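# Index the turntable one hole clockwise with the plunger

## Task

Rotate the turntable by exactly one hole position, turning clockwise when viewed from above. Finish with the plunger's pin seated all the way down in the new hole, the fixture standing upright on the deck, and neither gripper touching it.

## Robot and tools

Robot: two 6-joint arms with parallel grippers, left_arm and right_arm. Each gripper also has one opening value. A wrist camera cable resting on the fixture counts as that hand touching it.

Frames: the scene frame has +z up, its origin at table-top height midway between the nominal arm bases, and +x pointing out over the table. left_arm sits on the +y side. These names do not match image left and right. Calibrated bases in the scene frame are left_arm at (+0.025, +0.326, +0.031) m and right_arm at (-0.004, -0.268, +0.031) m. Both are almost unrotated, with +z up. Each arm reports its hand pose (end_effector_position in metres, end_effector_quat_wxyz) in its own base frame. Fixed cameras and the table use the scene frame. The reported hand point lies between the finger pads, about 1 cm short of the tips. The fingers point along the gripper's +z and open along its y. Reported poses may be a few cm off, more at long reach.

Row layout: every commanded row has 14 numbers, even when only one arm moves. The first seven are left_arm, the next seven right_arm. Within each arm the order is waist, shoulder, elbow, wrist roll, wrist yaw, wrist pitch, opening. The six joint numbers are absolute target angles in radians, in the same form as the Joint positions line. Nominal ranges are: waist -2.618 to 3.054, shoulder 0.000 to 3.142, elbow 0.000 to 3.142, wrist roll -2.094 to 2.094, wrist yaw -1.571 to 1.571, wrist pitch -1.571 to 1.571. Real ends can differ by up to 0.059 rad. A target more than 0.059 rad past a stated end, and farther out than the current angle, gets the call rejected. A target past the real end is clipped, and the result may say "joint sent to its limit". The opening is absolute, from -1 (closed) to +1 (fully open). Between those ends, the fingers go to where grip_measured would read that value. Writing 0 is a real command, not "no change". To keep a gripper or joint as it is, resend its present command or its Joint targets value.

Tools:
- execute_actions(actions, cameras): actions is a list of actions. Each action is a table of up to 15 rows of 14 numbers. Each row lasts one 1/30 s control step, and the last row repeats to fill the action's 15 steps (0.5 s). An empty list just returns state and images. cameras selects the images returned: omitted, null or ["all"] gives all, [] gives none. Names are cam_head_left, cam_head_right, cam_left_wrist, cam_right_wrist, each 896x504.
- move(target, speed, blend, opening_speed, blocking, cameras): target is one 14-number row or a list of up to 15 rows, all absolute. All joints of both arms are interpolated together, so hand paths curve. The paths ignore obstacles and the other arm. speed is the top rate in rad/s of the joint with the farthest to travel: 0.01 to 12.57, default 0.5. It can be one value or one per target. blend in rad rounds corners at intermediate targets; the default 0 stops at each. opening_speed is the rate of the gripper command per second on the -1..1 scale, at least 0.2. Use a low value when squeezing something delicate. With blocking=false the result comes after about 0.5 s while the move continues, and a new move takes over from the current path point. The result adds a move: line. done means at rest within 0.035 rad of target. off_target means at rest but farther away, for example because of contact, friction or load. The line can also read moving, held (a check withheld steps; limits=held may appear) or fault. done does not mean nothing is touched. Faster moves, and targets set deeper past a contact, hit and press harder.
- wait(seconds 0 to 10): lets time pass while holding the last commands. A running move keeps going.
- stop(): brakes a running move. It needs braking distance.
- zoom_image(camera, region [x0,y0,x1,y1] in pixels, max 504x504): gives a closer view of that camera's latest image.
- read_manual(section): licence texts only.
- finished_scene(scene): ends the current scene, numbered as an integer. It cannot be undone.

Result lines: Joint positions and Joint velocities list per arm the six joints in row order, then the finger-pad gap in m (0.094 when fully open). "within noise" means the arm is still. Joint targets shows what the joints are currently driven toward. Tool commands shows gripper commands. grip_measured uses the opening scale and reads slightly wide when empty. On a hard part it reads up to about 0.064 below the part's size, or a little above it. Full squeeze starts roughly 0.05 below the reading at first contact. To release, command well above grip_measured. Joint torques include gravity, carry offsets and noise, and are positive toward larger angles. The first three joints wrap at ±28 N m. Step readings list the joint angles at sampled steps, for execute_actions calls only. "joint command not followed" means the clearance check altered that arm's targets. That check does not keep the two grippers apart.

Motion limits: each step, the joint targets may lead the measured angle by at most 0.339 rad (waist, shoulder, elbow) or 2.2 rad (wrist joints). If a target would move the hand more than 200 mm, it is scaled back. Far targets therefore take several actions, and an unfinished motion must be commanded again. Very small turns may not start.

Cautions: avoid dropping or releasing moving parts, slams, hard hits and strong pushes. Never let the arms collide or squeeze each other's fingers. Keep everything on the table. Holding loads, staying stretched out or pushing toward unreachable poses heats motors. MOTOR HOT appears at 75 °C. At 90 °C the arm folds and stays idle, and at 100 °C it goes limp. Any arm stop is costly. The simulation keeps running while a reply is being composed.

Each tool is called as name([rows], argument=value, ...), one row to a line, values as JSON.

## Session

execute_actions(actions=[], cameras=["cam_head_left"])

zoom_image(camera="cam_head_left", region=[370, 255, 510, 375])

Scene clock: 0.00 s.
left_arm: end_effector_position=(+0.3789, +0.0005, +0.1416) grip_measured=+1.000 end_effector_quat_wxyz=(+0.682, -0.014, +0.730, +0.047) | right_arm: end_effector_position=(+0.3580, -0.0478, +0.1413) grip_measured=+1.000 end_effector_quat_wxyz=(+0.679, +0.114, +0.720, -0.089)
Joint names: [waist, shoulder, elbow, wrist roll, wrist yaw, wrist pitch]
Joint positions: left_arm=[-0.079 1.56 0.222 0.039 -0.166 1.272 0.094] | right_arm=[0.009 1.506 0.165 0.047 0.296 1.275 0.094]
Joint velocities: within noise
Joint torques (N m): no reading
Heat: left arm: 31 °C; right arm: 30 °C.
Joint targets: left_arm=[-0.079 1.557 0.226 0.038 -0.166 1.267] | right_arm=[0.009 1.502 0.170 0.046 0.296 1.270]
Tool commands: left_gripper/opening=+1.0 right_gripper/opening=+1.0
Images, in order (width x height): cam_head_left 896x504.

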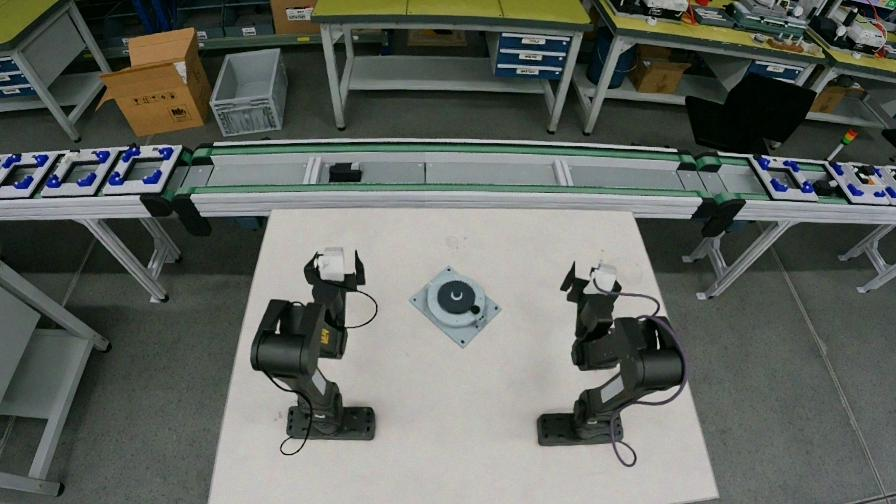

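Scaled by 3.600 from the camera's 896x504 image, which has a finer 1280x720 frame.

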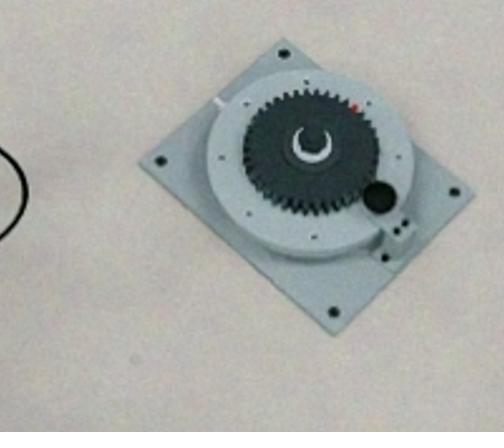

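move([
  [-0.72, 1.70, 1.85, 0.03, 0, -1.30, -0.05, 0.455, 1.25, 0.133, -0.17, -0.34, 0.643, 0.08],
  [-0.745, 2.32, 2.195, 0.06, 0, -1.44, -0.05, 0.455, 1.25, 0.133, -0.17, -0.34, 0.643, 0.08],
], speed=[1.3, 0.8], blend=[0.15, 0], cameras=["cam_left_wrist", "cam_right_wrist"])

zoom_image(camera="cam_left_wrist", region=[380, 230, 530, 380])

zoom_image(camera="cam_right_wrist", region=[350, 150, 590, 410])

Scene clock: 51.90 s.
left_arm: end_effector_position=(+0.3342, -0.3014, +0.0899) grip_measured=-0.049 end_effector_quat_wxyz=(+0.004, +0.384, +0.923, +0.002) | right_arm: end_effector_position=(+0.2576, +0.1878, +0.0657) grip_measured=+0.082 end_effector_quat_wxyz=(+0.489, -0.333, +0.778, +0.211)
Joint names: [waist, shoulder, elbow, wrist roll, wrist yaw, wrist pitch]
Joint positions: left_arm=[-0.739 2.311 2.169 0.049 -0.007 -1.424 0.045] | right_arm=[0.446 1.269 0.142 -0.161 -0.327 0.652 0.051]
Joint velocities: within noise
Joint torques (N m): left_arm=[-0.57 -12.42 7.28 0.13 0.07 0.22] | right_arm=[0.76 -4.27 6 -0.07 -0.22 1.58]
Heat: left arm: 32 °C; right arm: 32 °C.
Joint targets: left_arm=[-0.745 2.320 2.195 0.060 0.000 -1.440] | right_arm=[0.455 1.250 0.133 -0.170 -0.340 0.643]
move: done
Images, in order (width x height): cam_left_wrist 896x504, cam_right_wrist 896x504.

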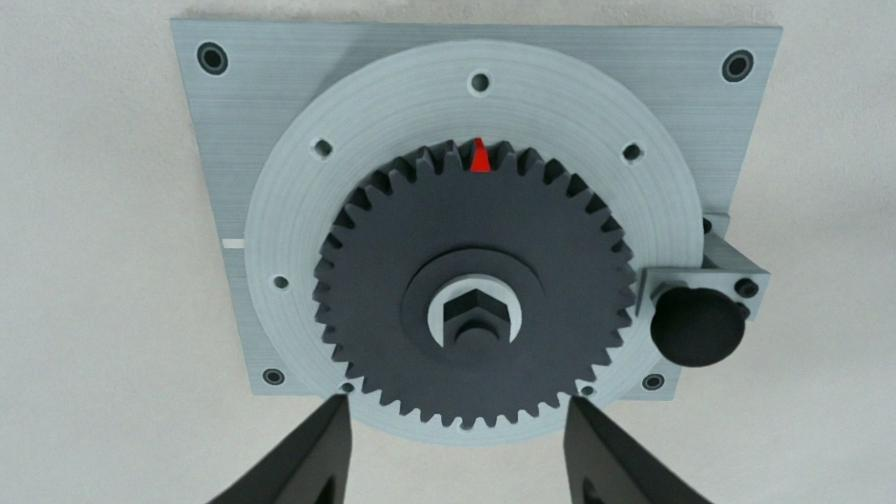

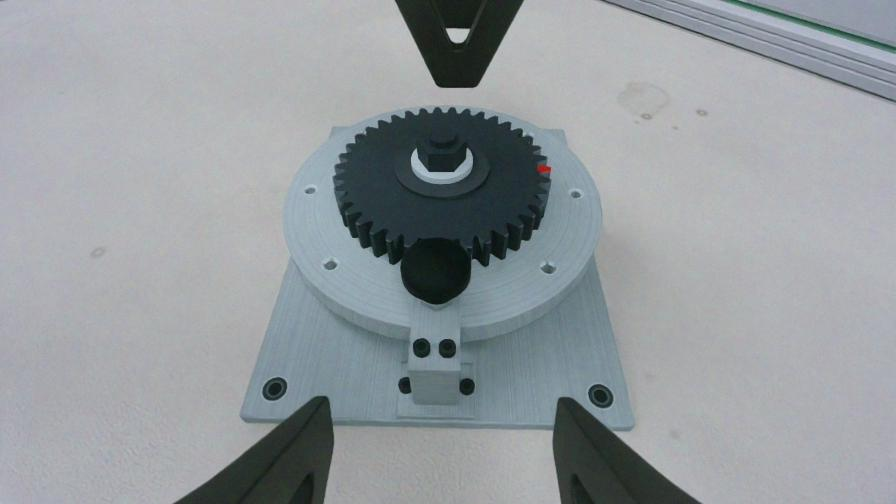

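Scaled by 3.360 from the camera's 896x504 image, which has a finer 1280x720 frame.

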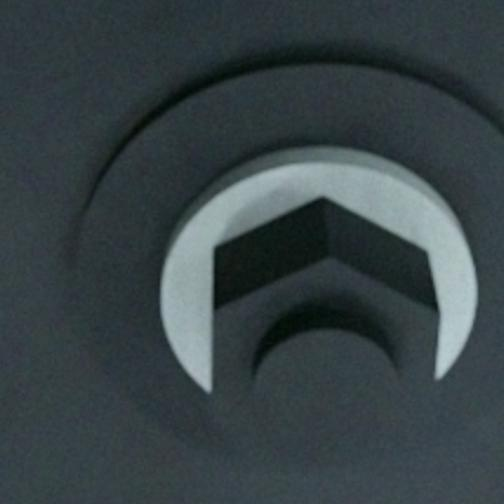

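Scaled by 1.938 from the camera's 896x504 image, which has a finer 1280x720 frame.

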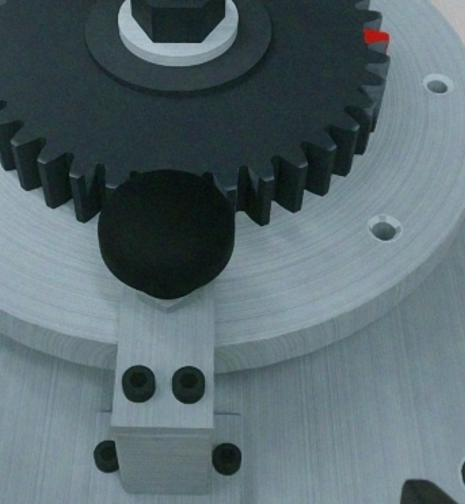

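move(target=[-0.759, 2.320, 1.975, 0.028, 0, -1.2455, -0.05, 0.5755, 1.808, 0.348, -0.098, -0.207, 0.993, 0.08], speed=0.3, cameras=["cam_left_wrist", "cam_right_wrist"])

zoom_image(camera="cam_left_wrist", region=[330, 320, 590, 504])

zoom_image(camera="cam_right_wrist", region=[300, 300, 590, 504])

Scene clock: 105.67 s.
left_arm: end_effector_position=(+0.3274, -0.3029, +0.0450) grip_measured=-0.049 end_effector_quat_wxyz=(-0.005, +0.385, +0.923, +0.005) | right_arm: end_effector_position=(+0.3011, +0.2383, +0.0271) grip_measured=+0.082 end_effector_quat_wxyz=(+0.482, -0.335, +0.783, +0.207)
Joint names: [waist, shoulder, elbow, wrist roll, wrist yaw, wrist pitch]
Joint positions: left_arm=[-0.751 2.311 1.99 0.039 -0.007 -1.263 0.045] | right_arm=[0.567 1.791 0.334 -0.109 -0.217 0.98 0.051]
Joint velocities: within noise
Joint torques (N m): left_arm=[-0.68 -12.45 4.04 -0.11 0.06 0.59] | right_arm=[0.79 -4.81 6.2 0.13 0.03 1.79]
Heat: left arm: 38 °C; right arm: 32 °C.
Joint targets: left_arm=[-0.759 2.320 1.975 0.028 0.000 -1.246] | right_arm=[0.576 1.808 0.348 -0.098 -0.207 0.993]
move: done
Images, in order (width x height): cam_left_wrist 896x504, cam_right_wrist 896x504.

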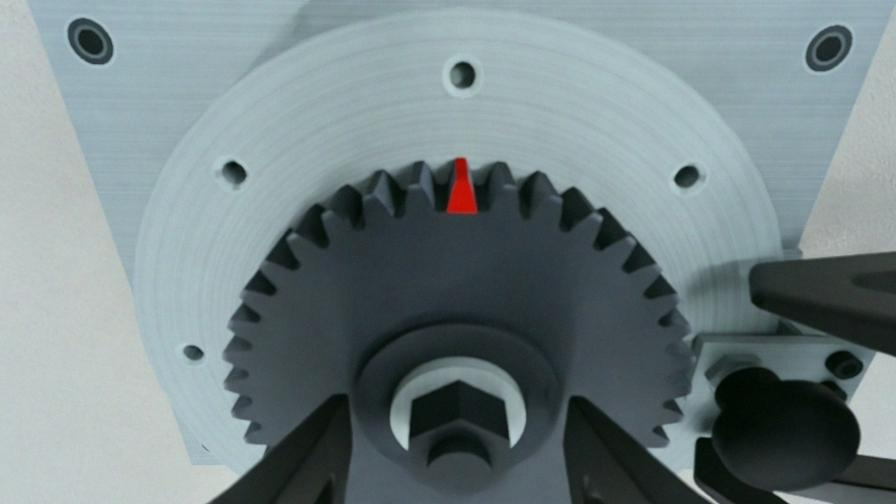

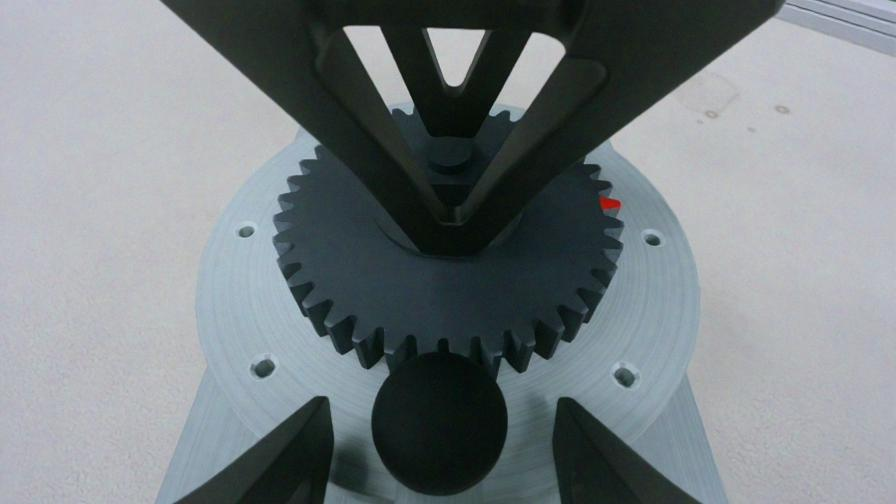

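Scaled by 1.938 from the camera's 896x504 image, which has a finer 1280x720 frame.

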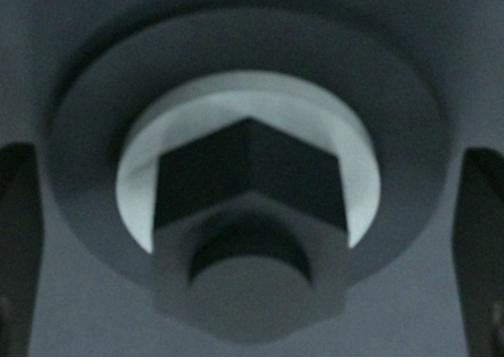

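Scaled by 1.738 from the camera's 896x504 image, which has a finer 1280x720 frame.

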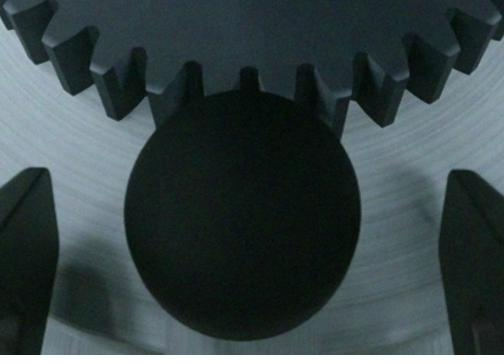

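move([
  [-0.759, 2.320, 1.975, 0.028, 0, -1.2455, -0.05, 0.5755, 1.808, 0.346, -0.098, -0.207, 1.026, 0.08],
  [-0.759, 2.320, 1.975, 0.028, 0, -1.2455, -0.72, 0.5755, 1.808, 0.346, -0.098, -0.207, 1.026, -0.62],
], speed=0.15, opening_speed=0.4, cameras=["cam_right_wrist"])

Scene clock: 133.73 s.
left_arm: end_effector_position=(+0.3276, -0.3030, +0.0450) grip_measured=-0.625 end_effector_quat_wxyz=(-0.004, +0.384, +0.923, +0.005) | right_arm: end_effector_position=(+0.3039, +0.2408, +0.0346) grip_measured=-0.484 end_effector_quat_wxyz=(+0.496, -0.333, +0.774, +0.210)
Joint names: [waist, shoulder, elbow, wrist roll, wrist yaw, wrist pitch]
Joint positions: left_arm=[-0.751 2.311 1.99 0.038 -0.007 -1.262 0.018] | right_arm=[0.569 1.791 0.334 -0.108 -0.216 1.014 0.024]
Joint velocities: within noise
Joint torques (N m): left_arm=[-0.64 -12.48 4.03 -0.1 0.06 0.57] | right_arm=[0.54 -4.82 6.06 0.12 0.02 1.8]
Heat: left arm: 39 °C; right arm: 35 °C.
Joint targets: left_arm=[-0.759 2.320 1.975 0.028 0.000 -1.246] | right_arm=[0.576 1.808 0.346 -0.098 -0.207 1.026]
move: done
Images, in order (width x height): cam_right_wrist 896x504.

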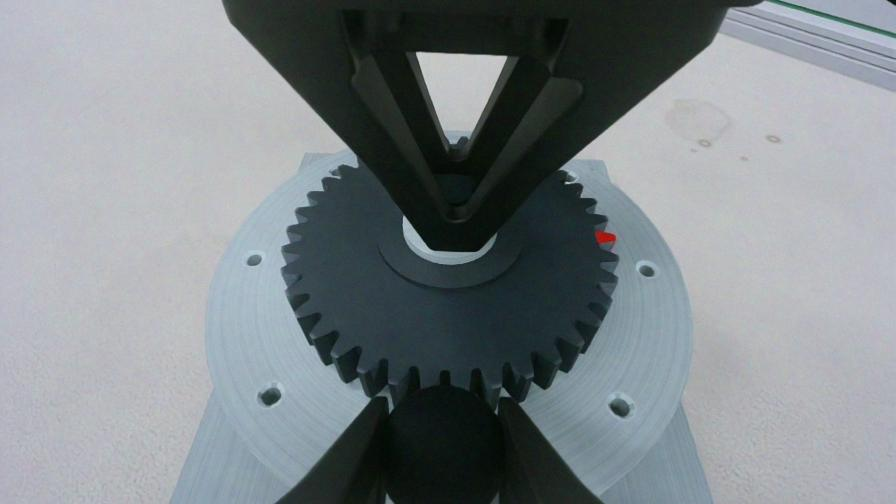

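move([
  [-0.759, 2.320, 1.975, 0.028, 0, -1.2455, -0.72, 0.572, 1.635, 0.346, -0.098, -0.207, 1.42, -0.72],
  [-0.759, 2.320, 1.975, 0.265, 0, -1.2455, -0.72, 0.572, 1.630, 0.346, -0.098, -0.207, 1.43, -0.72],
], speed=[0.25, 0.3], cameras=["cam_left_wrist"])

Scene clock: 146.47 s.
left_arm: end_effector_position=(+0.3275, -0.3032, +0.0450) grip_measured=-0.626 end_effector_quat_wxyz=(-0.004, +0.384, +0.923, +0.005) | right_arm: end_effector_position=(+0.3027, +0.2404, +0.0389) grip_measured=-0.485 end_effector_quat_wxyz=(+0.502, -0.333, +0.770, +0.211)
Joint names: [waist, shoulder, elbow, wrist roll, wrist yaw, wrist pitch]
Joint positions: left_arm=[-0.751 2.311 1.99 0.037 -0.006 -1.262 0.018] | right_arm=[0.571 1.777 0.324 -0.108 -0.214 1.024 0.024]
Joint velocities: within noise
Joint torques (N m): left_arm=[-0.66 -12.45 4.03 -0.1 0.05 0.58] | right_arm=[-0.06 -6.12 5.03 0.03 -0.06 1.89]
Heat: left arm: 39 °C; right arm: 35 °C.
Joint targets: left_arm=[-0.759 2.320 1.975 0.028 0.000 -1.246] | right_arm=[0.571 1.775 0.325 -0.108 -0.214 1.045]
move: held (right_arm; a check stopped the path), off_target (left_arm; braked when a check withheld steps of right_arm); path passed 0 of 2 targets; limits=held; left_arm: the wrist roll is farthest, 0.228 rad from its target; right_arm: the wrist pitch is farthest, 0.406 rad from its target
joint command not followed: on one or more control steps a check withheld the commanded joint targets of the right arm, and it was not sent them on those steps.
cause: the commanded joint targets, or the way to them, would bring a part of the robot too close to another arm (this arm's fingers and the left arm's wrist (the part past the wrist yaw), along the way the arms are being sent, or toward where that arm still pushes).
Images, in order (width x height): cam_left_wrist 896x504.

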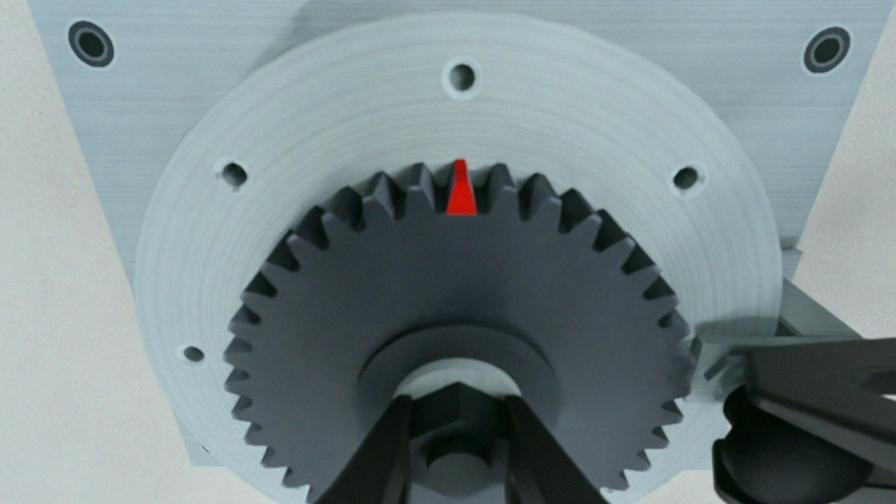

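move([
  [-0.759, 2.320, 1.975, 0.028, 0, -1.2455, -0.28, 0.571, 1.790, 0.340, -0.108, -0.214, 1.026, -0.66],
  [-0.759, 2.320, 1.975, -1.019, 0, -1.2455, -0.28, 0.571, 1.790, 0.340, -0.108, -0.214, 1.026, -0.66],
  [-0.759, 2.320, 1.975, -1.019, 0, -1.2455, -0.72, 0.571, 1.790, 0.340, -0.108, -0.214, 1.026, -0.66],
], speed=[0.3, 0.9, 0.3], opening_speed=0.6, cameras=["cam_left_wrist", "cam_right_wrist"])

Scene clock: 200.50 s.
left_arm: end_effector_position=(+0.3266, -0.3033, +0.0450) grip_measured=-0.625 end_effector_quat_wxyz=(-0.004, -0.128, +0.992, +0.006) | right_arm: end_effector_position=(+0.3028, +0.2404, +0.0371) grip_measured=-0.485 end_effector_quat_wxyz=(+0.499, -0.333, +0.772, +0.210)
Joint names: [waist, shoulder, elbow, wrist roll, wrist yaw, wrist pitch]
Joint positions: left_arm=[-0.751 2.311 1.99 -1.009 -0.002 -1.264 0.018] | right_arm=[0.571 1.778 0.328 -0.108 -0.214 1.012 0.024]
Joint velocities: within noise
Joint torques (N m): left_arm=[-0.65 -12.4 4.04 -0.11 0.01 0.59] | right_arm=[-0.03 -5.12 6.13 0.03 -0.07 1.81]
Heat: left arm: 40 °C; right arm: 37 °C.
Joint targets: left_arm=[-0.759 2.320 1.975 -1.019 0.000 -1.245] | right_arm=[0.571 1.790 0.340 -0.108 -0.214 1.026]
move: done
Images, in order (width x height): cam_left_wrist 896x504, cam_right_wrist 896x504.

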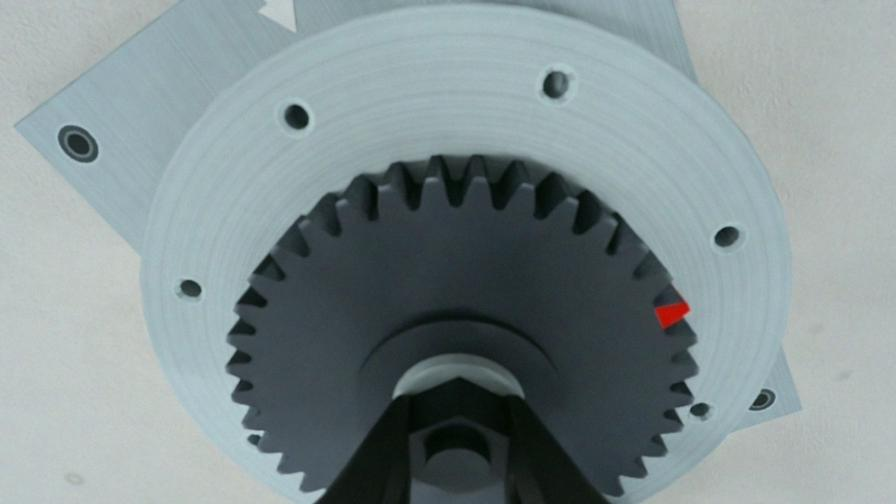

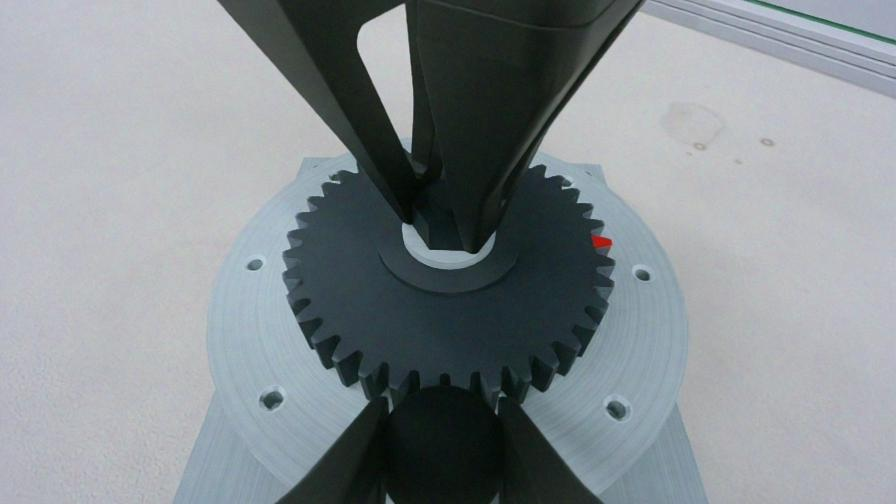

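move([
  [-0.759, 2.320, 1.975, -1.019, 0, -1.2455, -0.74, 0.571, 1.640, 0.340, -0.108, -0.214, 1.39, -0.74],
  [-0.759, 2.320, 1.975, -0.770, 0, -1.2455, -0.74, 0.571, 1.635, 0.340, -0.108, -0.214, 1.40, -0.74],
], speed=[0.25, 0.3], cameras=["cam_left_wrist", "cam_right_wrist"])

Scene clock: 208.77 s.
left_arm: end_effector_position=(+0.3263, -0.3037, +0.0450) grip_measured=-0.625 end_effector_quat_wxyz=(-0.005, -0.129, +0.992, +0.005) | right_arm: end_effector_position=(+0.3015, +0.2387, +0.0388) grip_measured=-0.485 end_effector_quat_wxyz=(+0.501, -0.332, +0.771, +0.208)
Joint names: [waist, shoulder, elbow, wrist roll, wrist yaw, wrist pitch]
Joint positions: left_arm=[-0.751 2.311 1.99 -1.009 0.001 -1.264 0.018] | right_arm=[0.571 1.768 0.317 -0.108 -0.209 1.018 0.024]
Joint velocities: within noise
Joint torques (N m): left_arm=[-0.65 -12.42 4.04 -0.1 -0.02 0.59] | right_arm=[-0.08 -6.01 5.08 0.03 -0.07 1.87]
Heat: left arm: 40 °C; right arm: 38 °C.
Joint targets: left_arm=[-0.759 2.320 1.975 -1.019 0.000 -1.245] | right_arm=[0.571 1.766 0.318 -0.108 -0.210 1.039]
move: held (right_arm; a check stopped the path), off_target (left_arm); path passed 0 of 2 targets; limits=held; left_arm: the wrist roll is farthest, 0.239 rad from its target; right_arm: the wrist pitch is farthest, 0.382 rad from its target
joint command not followed: on one or more control steps a check withheld the commanded joint targets of the right arm, and it was not sent them on those steps.
cause: the commanded joint targets, or the way to them, would bring a part of the robot too close to another arm (this arm's fingers and the left arm's wrist (the part past the wrist yaw), along the way the arms are being sent, or toward where that arm still pushes).
Images, in order (width x height): cam_left_wrist 896x504, cam_right_wrist 896x504.

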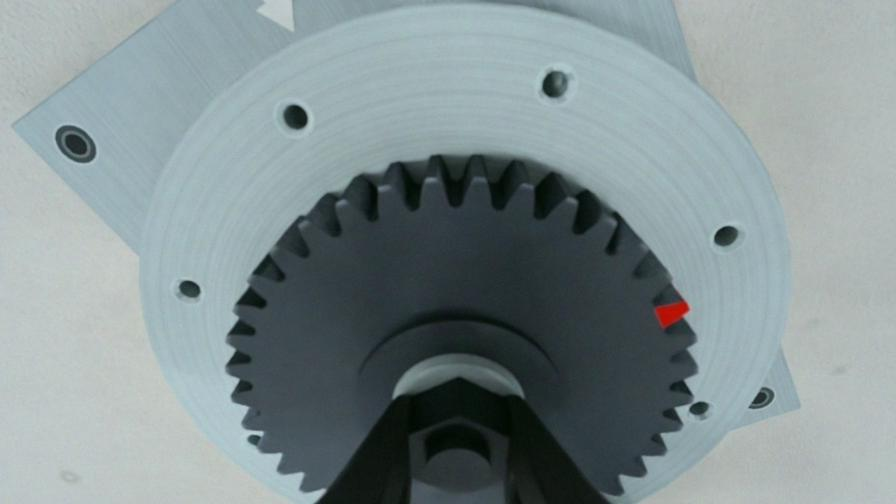

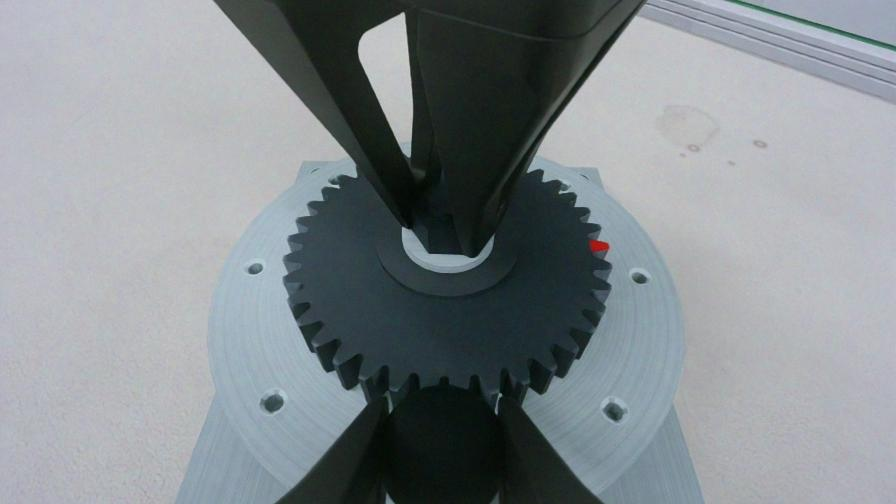

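move([
  [-0.759, 2.320, 1.975, -1.019, 0, -1.2455, -0.74, 0.571, 1.69, 0.335, -0.108, -0.214, 1.20, -0.74],
  [-0.759, 2.320, 1.975, -1.019, 0, -1.2455, -0.74, 0.571, 1.660, 0.325, -0.108, -0.214, 1.28, -0.74],
], speed=0.25, cameras=["cam_right_wrist"])

Scene clock: 271.50 s.
left_arm: end_effector_position=(+0.3260, -0.3039, +0.0450) grip_measured=-0.626 end_effector_quat_wxyz=(-0.006, -0.129, +0.992, +0.004) | right_arm: end_effector_position=(+0.3013, +0.2379, +0.0425) grip_measured=-0.485 end_effector_quat_wxyz=(+0.507, -0.330, +0.768, +0.208)
Joint names: [waist, shoulder, elbow, wrist roll, wrist yaw, wrist pitch]
Joint positions: left_arm=[-0.751 2.311 1.99 -1.01 0.003 -1.264 0.018] | right_arm=[0.571 1.757 0.31 -0.108 -0.206 1.028 0.024]
Joint velocities: within noise
Joint torques (N m): left_arm=[-0.64 -12.44 4.05 -0.09 -0.03 0.6] | right_arm=[-0.03 -13.72 6.48 0.01 -0.13 3.99]
Heat: left arm: 41 °C; right arm: 39 °C.
Joint targets: left_arm=[-0.759 2.320 1.975 -1.019 0.000 -1.245] | right_arm=[0.571 1.660 0.325 -0.108 -0.214 1.280]
move: off_target (right_arm); right_arm: the wrist pitch is farthest, 0.252 rad from its target
Images, in order (width x height): cam_right_wrist 896x504.

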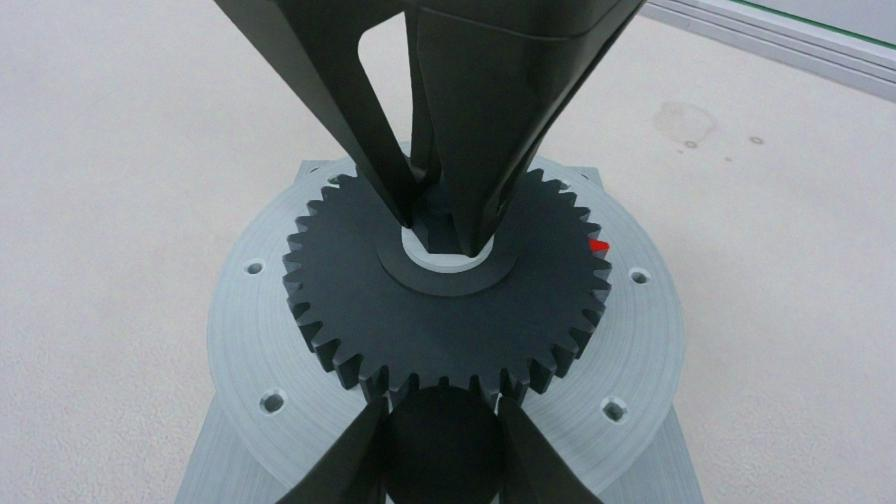

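move(target=[-0.759, 2.320, 1.975, -1.019, 0, -1.2455, -0.74, 0.571, 1.625, 0.322, -0.108, -0.214, 1.34, -0.78], speed=0.2, cameras=["cam_right_wrist"])

Scene clock: 285.23 s.
left_arm: end_effector_position=(+0.3240, -0.3061, +0.0450) grip_measured=-0.626 end_effector_quat_wxyz=(-0.007, -0.127, +0.992, +0.003) | right_arm: end_effector_position=(+0.2992, +0.2358, +0.0445) grip_measured=-0.485 end_effector_quat_wxyz=(+0.509, -0.329, +0.768, +0.207)
Joint names: [waist, shoulder, elbow, wrist roll, wrist yaw, wrist pitch]
Joint positions: left_arm=[-0.757 2.311 1.99 -1.011 0.007 -1.264 0.018] | right_arm=[0.571 1.739 0.297 -0.108 -0.203 1.026 0.024]
Joint velocities: within noise
Joint torques (N m): left_arm=[-0.21 -12.44 3.99 -0.07 -0.06 0.6] | right_arm=[0.01 -14.98 7.41 0.01 -0.18 4.56]
Heat: left arm: 41 °C; right arm: 55 °C.
Joint targets: left_arm=[-0.759 2.320 1.975 -1.019 0.000 -1.245] | right_arm=[0.571 1.625 0.322 -0.108 -0.214 1.340]
move: off_target (right_arm); right_arm: the wrist pitch is farthest, 0.314 rad from its target
Images, in order (width x height): cam_right_wrist 896x504.

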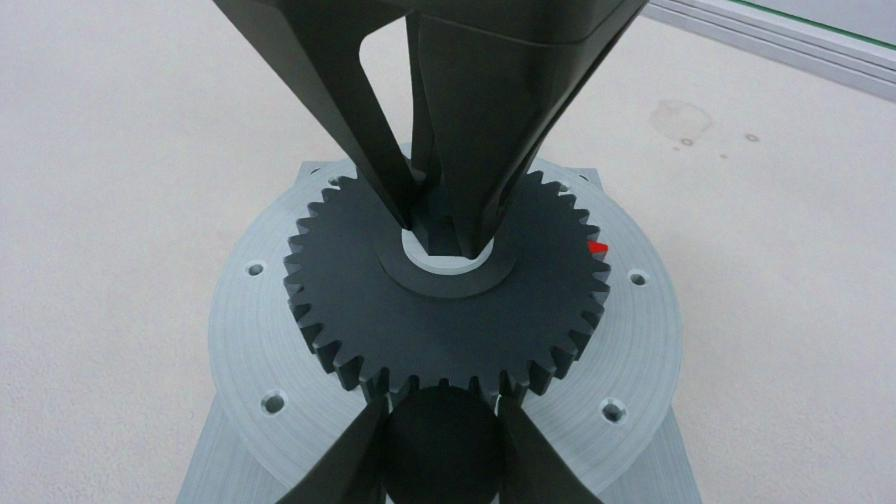

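move([
  [-0.759, 2.320, 1.975, -1.019, 0, -1.2455, -0.76, 0.571, 1.615, 0.342, -0.108, -0.214, 1.37, -0.78],
  [-0.759, 2.320, 1.975, -0.775, 0, -1.2455, -0.76, 0.571, 1.615, 0.342, -0.108, -0.214, 1.37, -0.78],
], speed=[0.15, 0.3], cameras=["cam_left_wrist", "cam_right_wrist"])

Scene clock: 296.83 s.
left_arm: end_effector_position=(+0.3240, -0.3061, +0.0450) grip_measured=-0.626 end_effector_quat_wxyz=(-0.007, -0.127, +0.992, +0.003) | right_arm: end_effector_position=(+0.2972, +0.2344, +0.0388) grip_measured=-0.485 end_effector_quat_wxyz=(+0.499, -0.331, +0.775, +0.205)
Joint names: [waist, shoulder, elbow, wrist roll, wrist yaw, wrist pitch]
Joint positions: left_arm=[-0.757 2.311 1.99 -1.011 0.007 -1.264 0.018] | right_arm=[0.571 1.741 0.297 -0.108 -0.202 1.003 0.024]
Joint velocities: within noise
Joint torques (N m): left_arm=[-0.24 -12.44 4 -0.08 -0.07 0.6] | right_arm=[-0.08 -5.85 4.96 0.01 -0.06 1.91]
Heat: left arm: 41 °C; right arm: 66 °C.
Joint targets: left_arm=[-0.759 2.320 1.975 -1.019 0.000 -1.245] | right_arm=[0.571 1.739 0.297 -0.108 -0.202 1.026]
move: held (right_arm; a check stopped the path), off_target (left_arm); path passed 0 of 2 targets; limits=held; left_arm: the wrist roll is farthest, 0.236 rad from its target; right_arm: the wrist pitch is farthest, 0.367 rad from its target
joint command not followed: on one or more control steps a check withheld the commanded joint targets of the right arm, and it was not sent them on those steps.
cause: the commanded joint targets, or the way to them, would bring a part of the robot too close to another arm (this arm's fingers and the left arm's wrist (the part past the wrist yaw), at the place that arm is still heading or pushing toward).
Images, in order (width x height): cam_left_wrist 896x504, cam_right_wrist 896x504.

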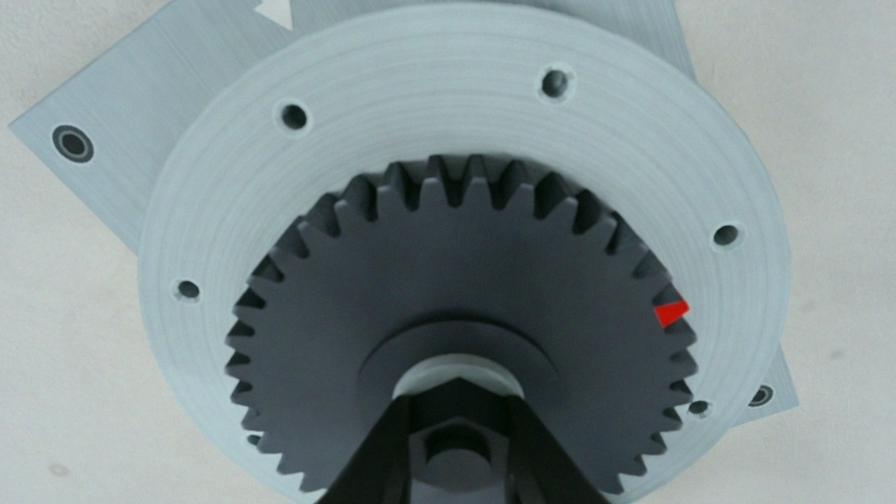

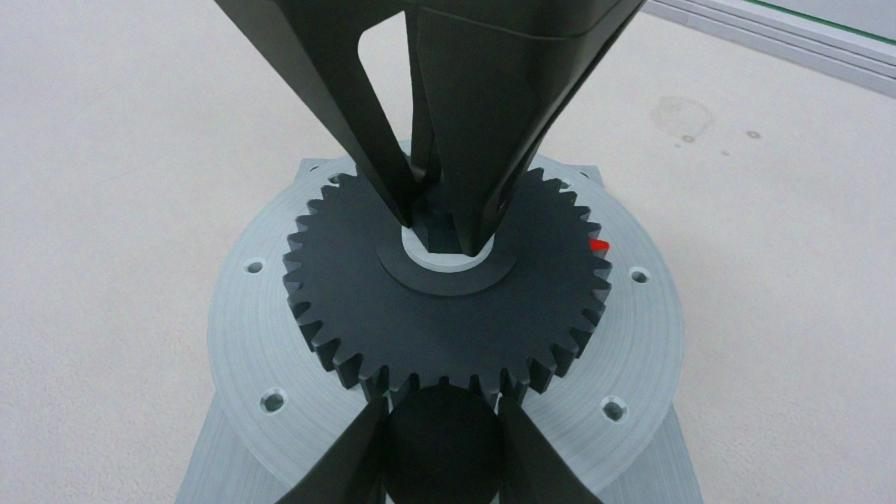

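move([
  [-0.759, 2.320, 1.975, -1.019, 0, -1.2455, -0.76, 0.571, 1.622, 0.322, -0.108, -0.214, 1.34, -0.78],
  [-0.759, 2.320, 1.975, -0.775, 0, -1.2455, -0.76, 0.571, 1.620, 0.322, -0.108, -0.214, 1.345, -0.78],
], speed=[0.25, 0.3], cameras=["cam_left_wrist", "cam_right_wrist"])

Scene clock: 381.63 s.
left_arm: end_effector_position=(+0.3236, -0.3066, +0.0450) grip_measured=-0.626 end_effector_quat_wxyz=(-0.008, -0.017, +1.000, +0.002) | right_arm: end_effector_position=(+0.2990, +0.2356, +0.0451) grip_measured=-0.485 end_effector_quat_wxyz=(+0.509, -0.329, +0.768, +0.207)
Joint names: [waist, shoulder, elbow, wrist roll, wrist yaw, wrist pitch]
Joint positions: left_arm=[-0.757 2.311 1.99 -0.791 0.009 -1.264 0.018] | right_arm=[0.571 1.734 0.296 -0.108 -0.202 1.021 0.024]
Joint velocities: within noise
Joint torques (N m): left_arm=[-0.24 -12.42 4.01 0.18 -0.08 0.59] | right_arm=[-0.1 -14.91 7.51 0.02 -0.19 4.64]
Heat: left arm: 42 °C; right arm: 50 °C.
Joint targets: left_arm=[-0.759 2.320 1.975 -0.775 0.000 -1.245] | right_arm=[0.571 1.620 0.322 -0.108 -0.214 1.345]
move: off_target (right_arm); right_arm: the wrist pitch is farthest, 0.324 rad from its target
Images, in order (width x height): cam_left_wrist 896x504, cam_right_wrist 896x504.

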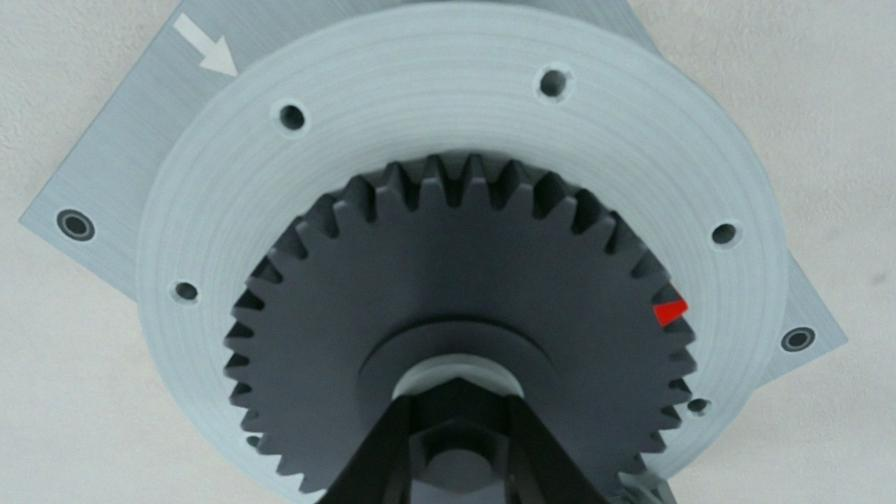

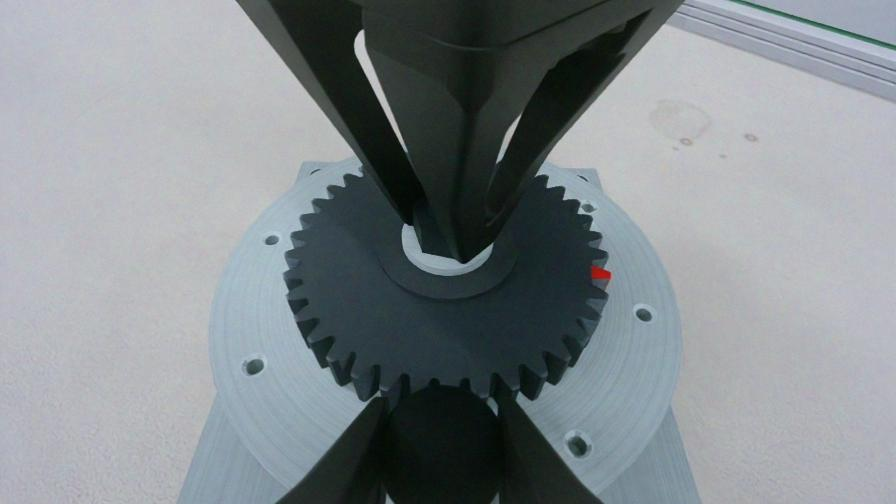

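move([
  [-0.759, 2.320, 1.975, -0.775, 0, -1.2455, -0.76, 0.571, 1.700, 0.322, -0.108, -0.214, 1.12, -0.72],
  [-0.759, 2.320, 1.975, -0.775, 0, -1.2455, -0.76, 0.571, 1.745, 0.315, -0.108, -0.210, 0.99, -0.72],
  [-0.759, 2.320, 1.975, -0.775, 0, -1.2455, -0.76, 0.571, 1.747, 0.315, -0.108, -0.210, 0.985, 0.0],
  [-0.759, 2.320, 1.975, -0.30, 0, -1.2455, -0.76, 0.455, 1.25, 0.133, -0.17, -0.34, 0.643, 0.0],
], speed=[0.35, 0.3, 0.2, 0.4], opening_speed=0.8, cameras=["cam_left_wrist", "cam_right_wrist"])

Scene clock: 414.07 s.
left_arm: end_effector_position=(+0.3236, -0.3066, +0.0450) grip_measured=-0.626 end_effector_quat_wxyz=(-0.008, +0.204, +0.979, +0.000) | right_arm: end_effector_position=(+0.2542, +0.1924, +0.0661) grip_measured=-0.002 end_effector_quat_wxyz=(+0.487, -0.340, +0.775, +0.215)
Joint names: [waist, shoulder, elbow, wrist roll, wrist yaw, wrist pitch]
Joint positions: left_arm=[-0.757 2.311 1.99 -0.345 0.009 -1.264 0.018] | right_arm=[0.464 1.267 0.142 -0.161 -0.327 0.65 0.047]
Joint velocities: within noise
Joint torques (N m): left_arm=[-0.2 -12.44 4.01 0.53 -0.08 0.6] | right_arm=[-0.94 -4.08 5.9 -0.05 -0.23 1.59]
Heat: left arm: 42 °C; right arm: 69 °C.
Joint targets: left_arm=[-0.759 2.320 1.975 -0.300 0.000 -1.246] | right_arm=[0.455 1.250 0.133 -0.170 -0.340 0.643]
move: off_target (left_arm); left_arm: the wrist roll is farthest, 0.045 rad from its target
Images, in order (width x height): cam_left_wrist 896x504, cam_right_wrist 896x504.

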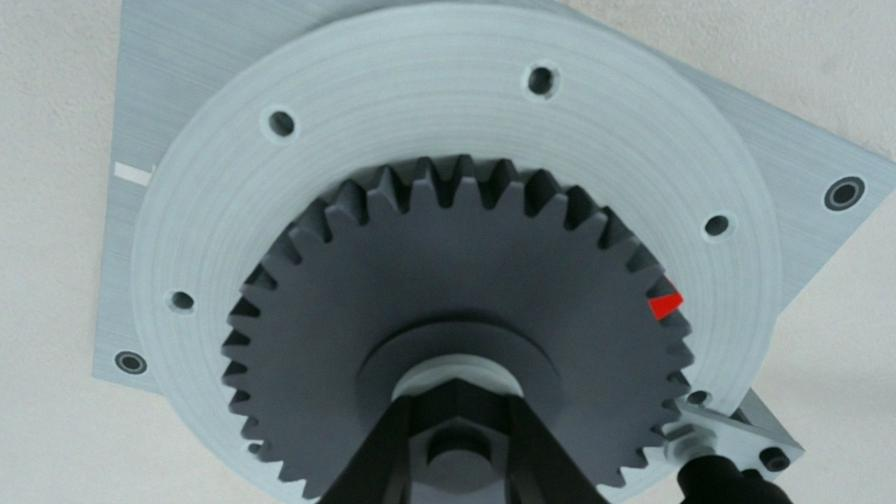

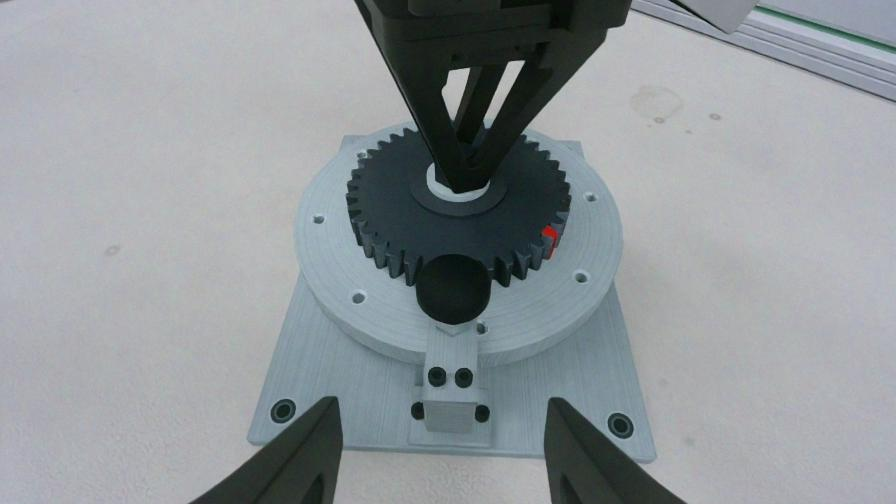

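move([
  [-0.759, 2.320, 1.975, -0.22, 0, -1.2455, -0.76, 0.455, 1.25, 0.133, -0.17, -0.34, 0.643, 0.0],
  [-0.759, 2.320, 1.975, -0.12, 0, -1.2455, -0.76, 0.455, 1.25, 0.133, -0.17, -0.34, 0.643, 0.0],
], speed=[0.3, 0.045], cameras=["cam_right_wrist"])

zoom_image(camera="cam_right_wrist", region=[350, 220, 570, 460])

Scene clock: 426.77 s.
left_arm: end_effector_position=(+0.3234, -0.3069, +0.0450) grip_measured=-0.626 end_effector_quat_wxyz=(-0.008, +0.287, +0.958, -0.001) | right_arm: end_effector_position=(+0.2540, +0.1926, +0.0659) grip_measured=-0.002 end_effector_quat_wxyz=(+0.487, -0.340, +0.775, +0.215)
Joint names: [waist, shoulder, elbow, wrist roll, wrist yaw, wrist pitch]
Joint positions: left_arm=[-0.758 2.311 1.99 -0.177 0.008 -1.264 0.018] | right_arm=[0.464 1.267 0.142 -0.162 -0.328 0.65 0.047]
Joint velocities: within noise
Joint torques (N m): left_arm=[-0.1 -12.42 4.01 0.68 -0.08 0.58] | right_arm=[-0.94 -4.08 5.94 -0.05 -0.21 1.6]
Heat: left arm: 43 °C; right arm: 59 °C.
Joint targets: left_arm=[-0.759 2.320 1.975 -0.120 0.000 -1.246] | right_arm=[0.455 1.250 0.133 -0.170 -0.340 0.643]
move: off_target (left_arm); left_arm: the wrist roll is farthest, 0.057 rad from its target
Images, in order (width x height): cam_right_wrist 896x504.

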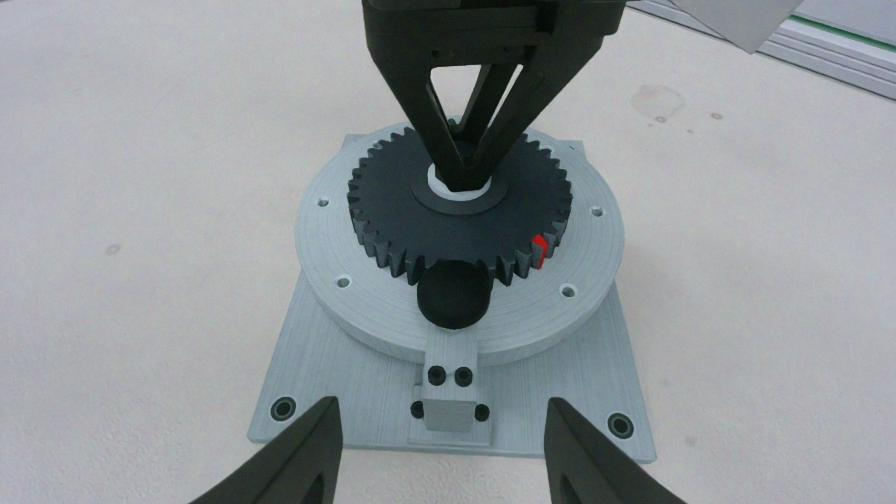

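Scaled by 2.100 from the camera's 896x504 image, which has a finer 1280x720 frame.

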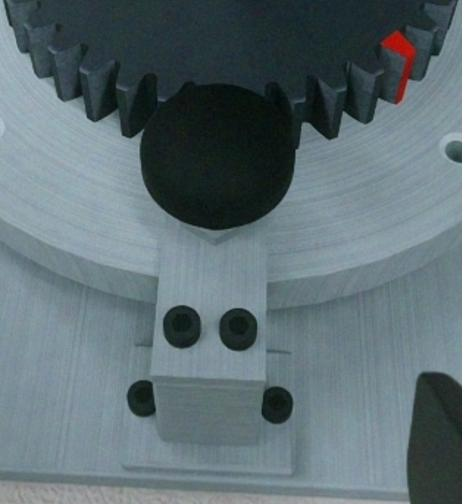

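move([
  [-0.759, 2.320, 1.975, -0.172, 0, -1.2455, -0.76, 0.455, 1.25, 0.133, -0.17, -0.34, 0.643, 0.0],
  [-0.759, 2.320, 1.975, -0.172, 0, -1.2455, -0.15, 0.455, 1.25, 0.133, -0.17, -0.34, 0.643, 0.0],
  [-0.750, 2.300, 2.200, -0.172, 0, -1.45, -0.15, 0.455, 1.20, 0.133, -0.17, -0.34, 0.643, 0.0],
], speed=[0.1, 0.3, 0.3], opening_speed=0.6, cameras=["cam_right_wrist", "cam_head_left"])

zoom_image(camera="cam_right_wrist", region=[350, 220, 570, 460])

Scene clock: 445.90 s.
left_arm: end_effector_position=(+0.3259, -0.3093, +0.0917) grip_measured=-0.151 end_effector_quat_wxyz=(-0.001, +0.284, +0.959, -0.004) | right_arm: end_effector_position=(+0.2559, +0.1935, +0.0800) grip_measured=-0.002 end_effector_quat_wxyz=(+0.507, -0.340, +0.762, +0.216)
Joint names: [waist, shoulder, elbow, wrist roll, wrist yaw, wrist pitch]
Joint positions: left_arm=[-0.758 2.311 2.176 -0.182 0.008 -1.433 0.04] | right_arm=[0.464 1.218 0.142 -0.162 -0.328 0.648 0.047]
Joint velocities: within noise
Joint torques (N m): left_arm=[0.64 -14.28 7.05 0.13 -0.08 0.22] | right_arm=[-0.91 -3.93 6.2 -0.05 -0.22 1.63]
Heat: left arm: 43 °C; right arm: 53 °C.
Joint targets: left_arm=[-0.750 2.300 2.200 -0.172 0.000 -1.450] | right_arm=[0.455 1.200 0.133 -0.170 -0.340 0.643]
move: done
Images, in order (width x height): cam_head_left 896x504, cam_right_wrist 896x504.

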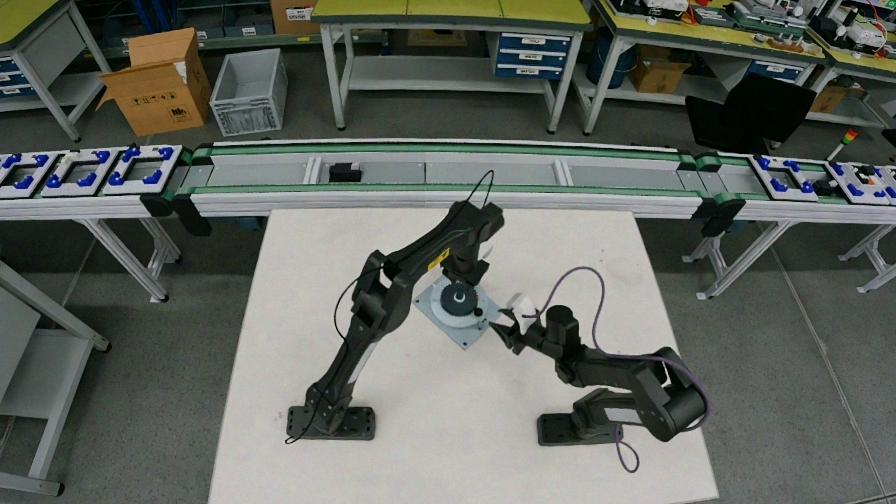

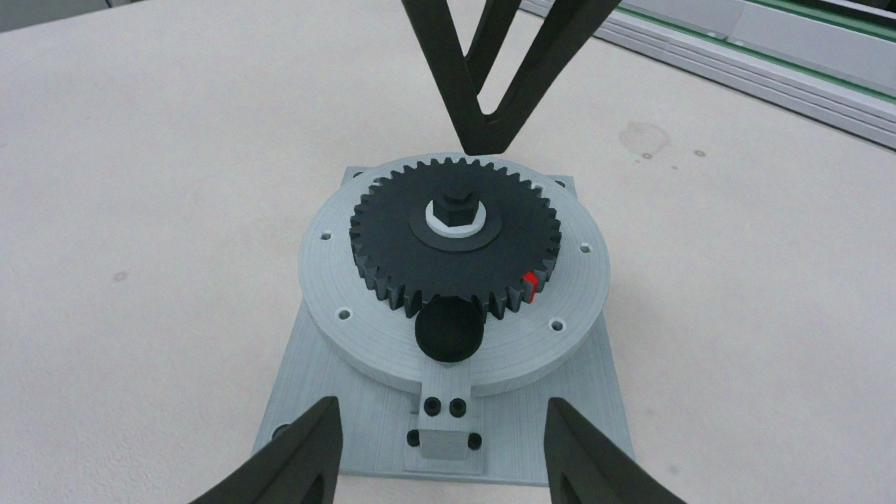

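Scaled by 2.100 from the camera's 896x504 image, which has a finer 1280x720 frame.

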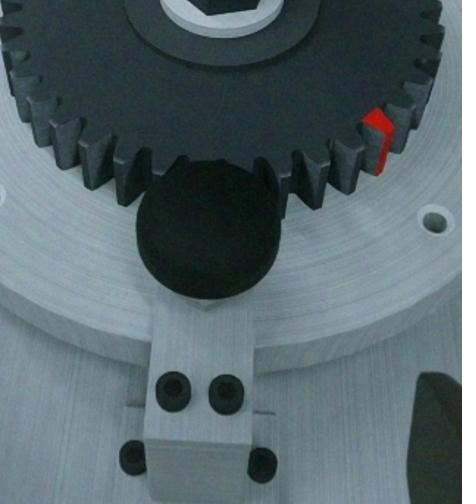

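finished_scene(scene=2)

The scene is finished: the task was done.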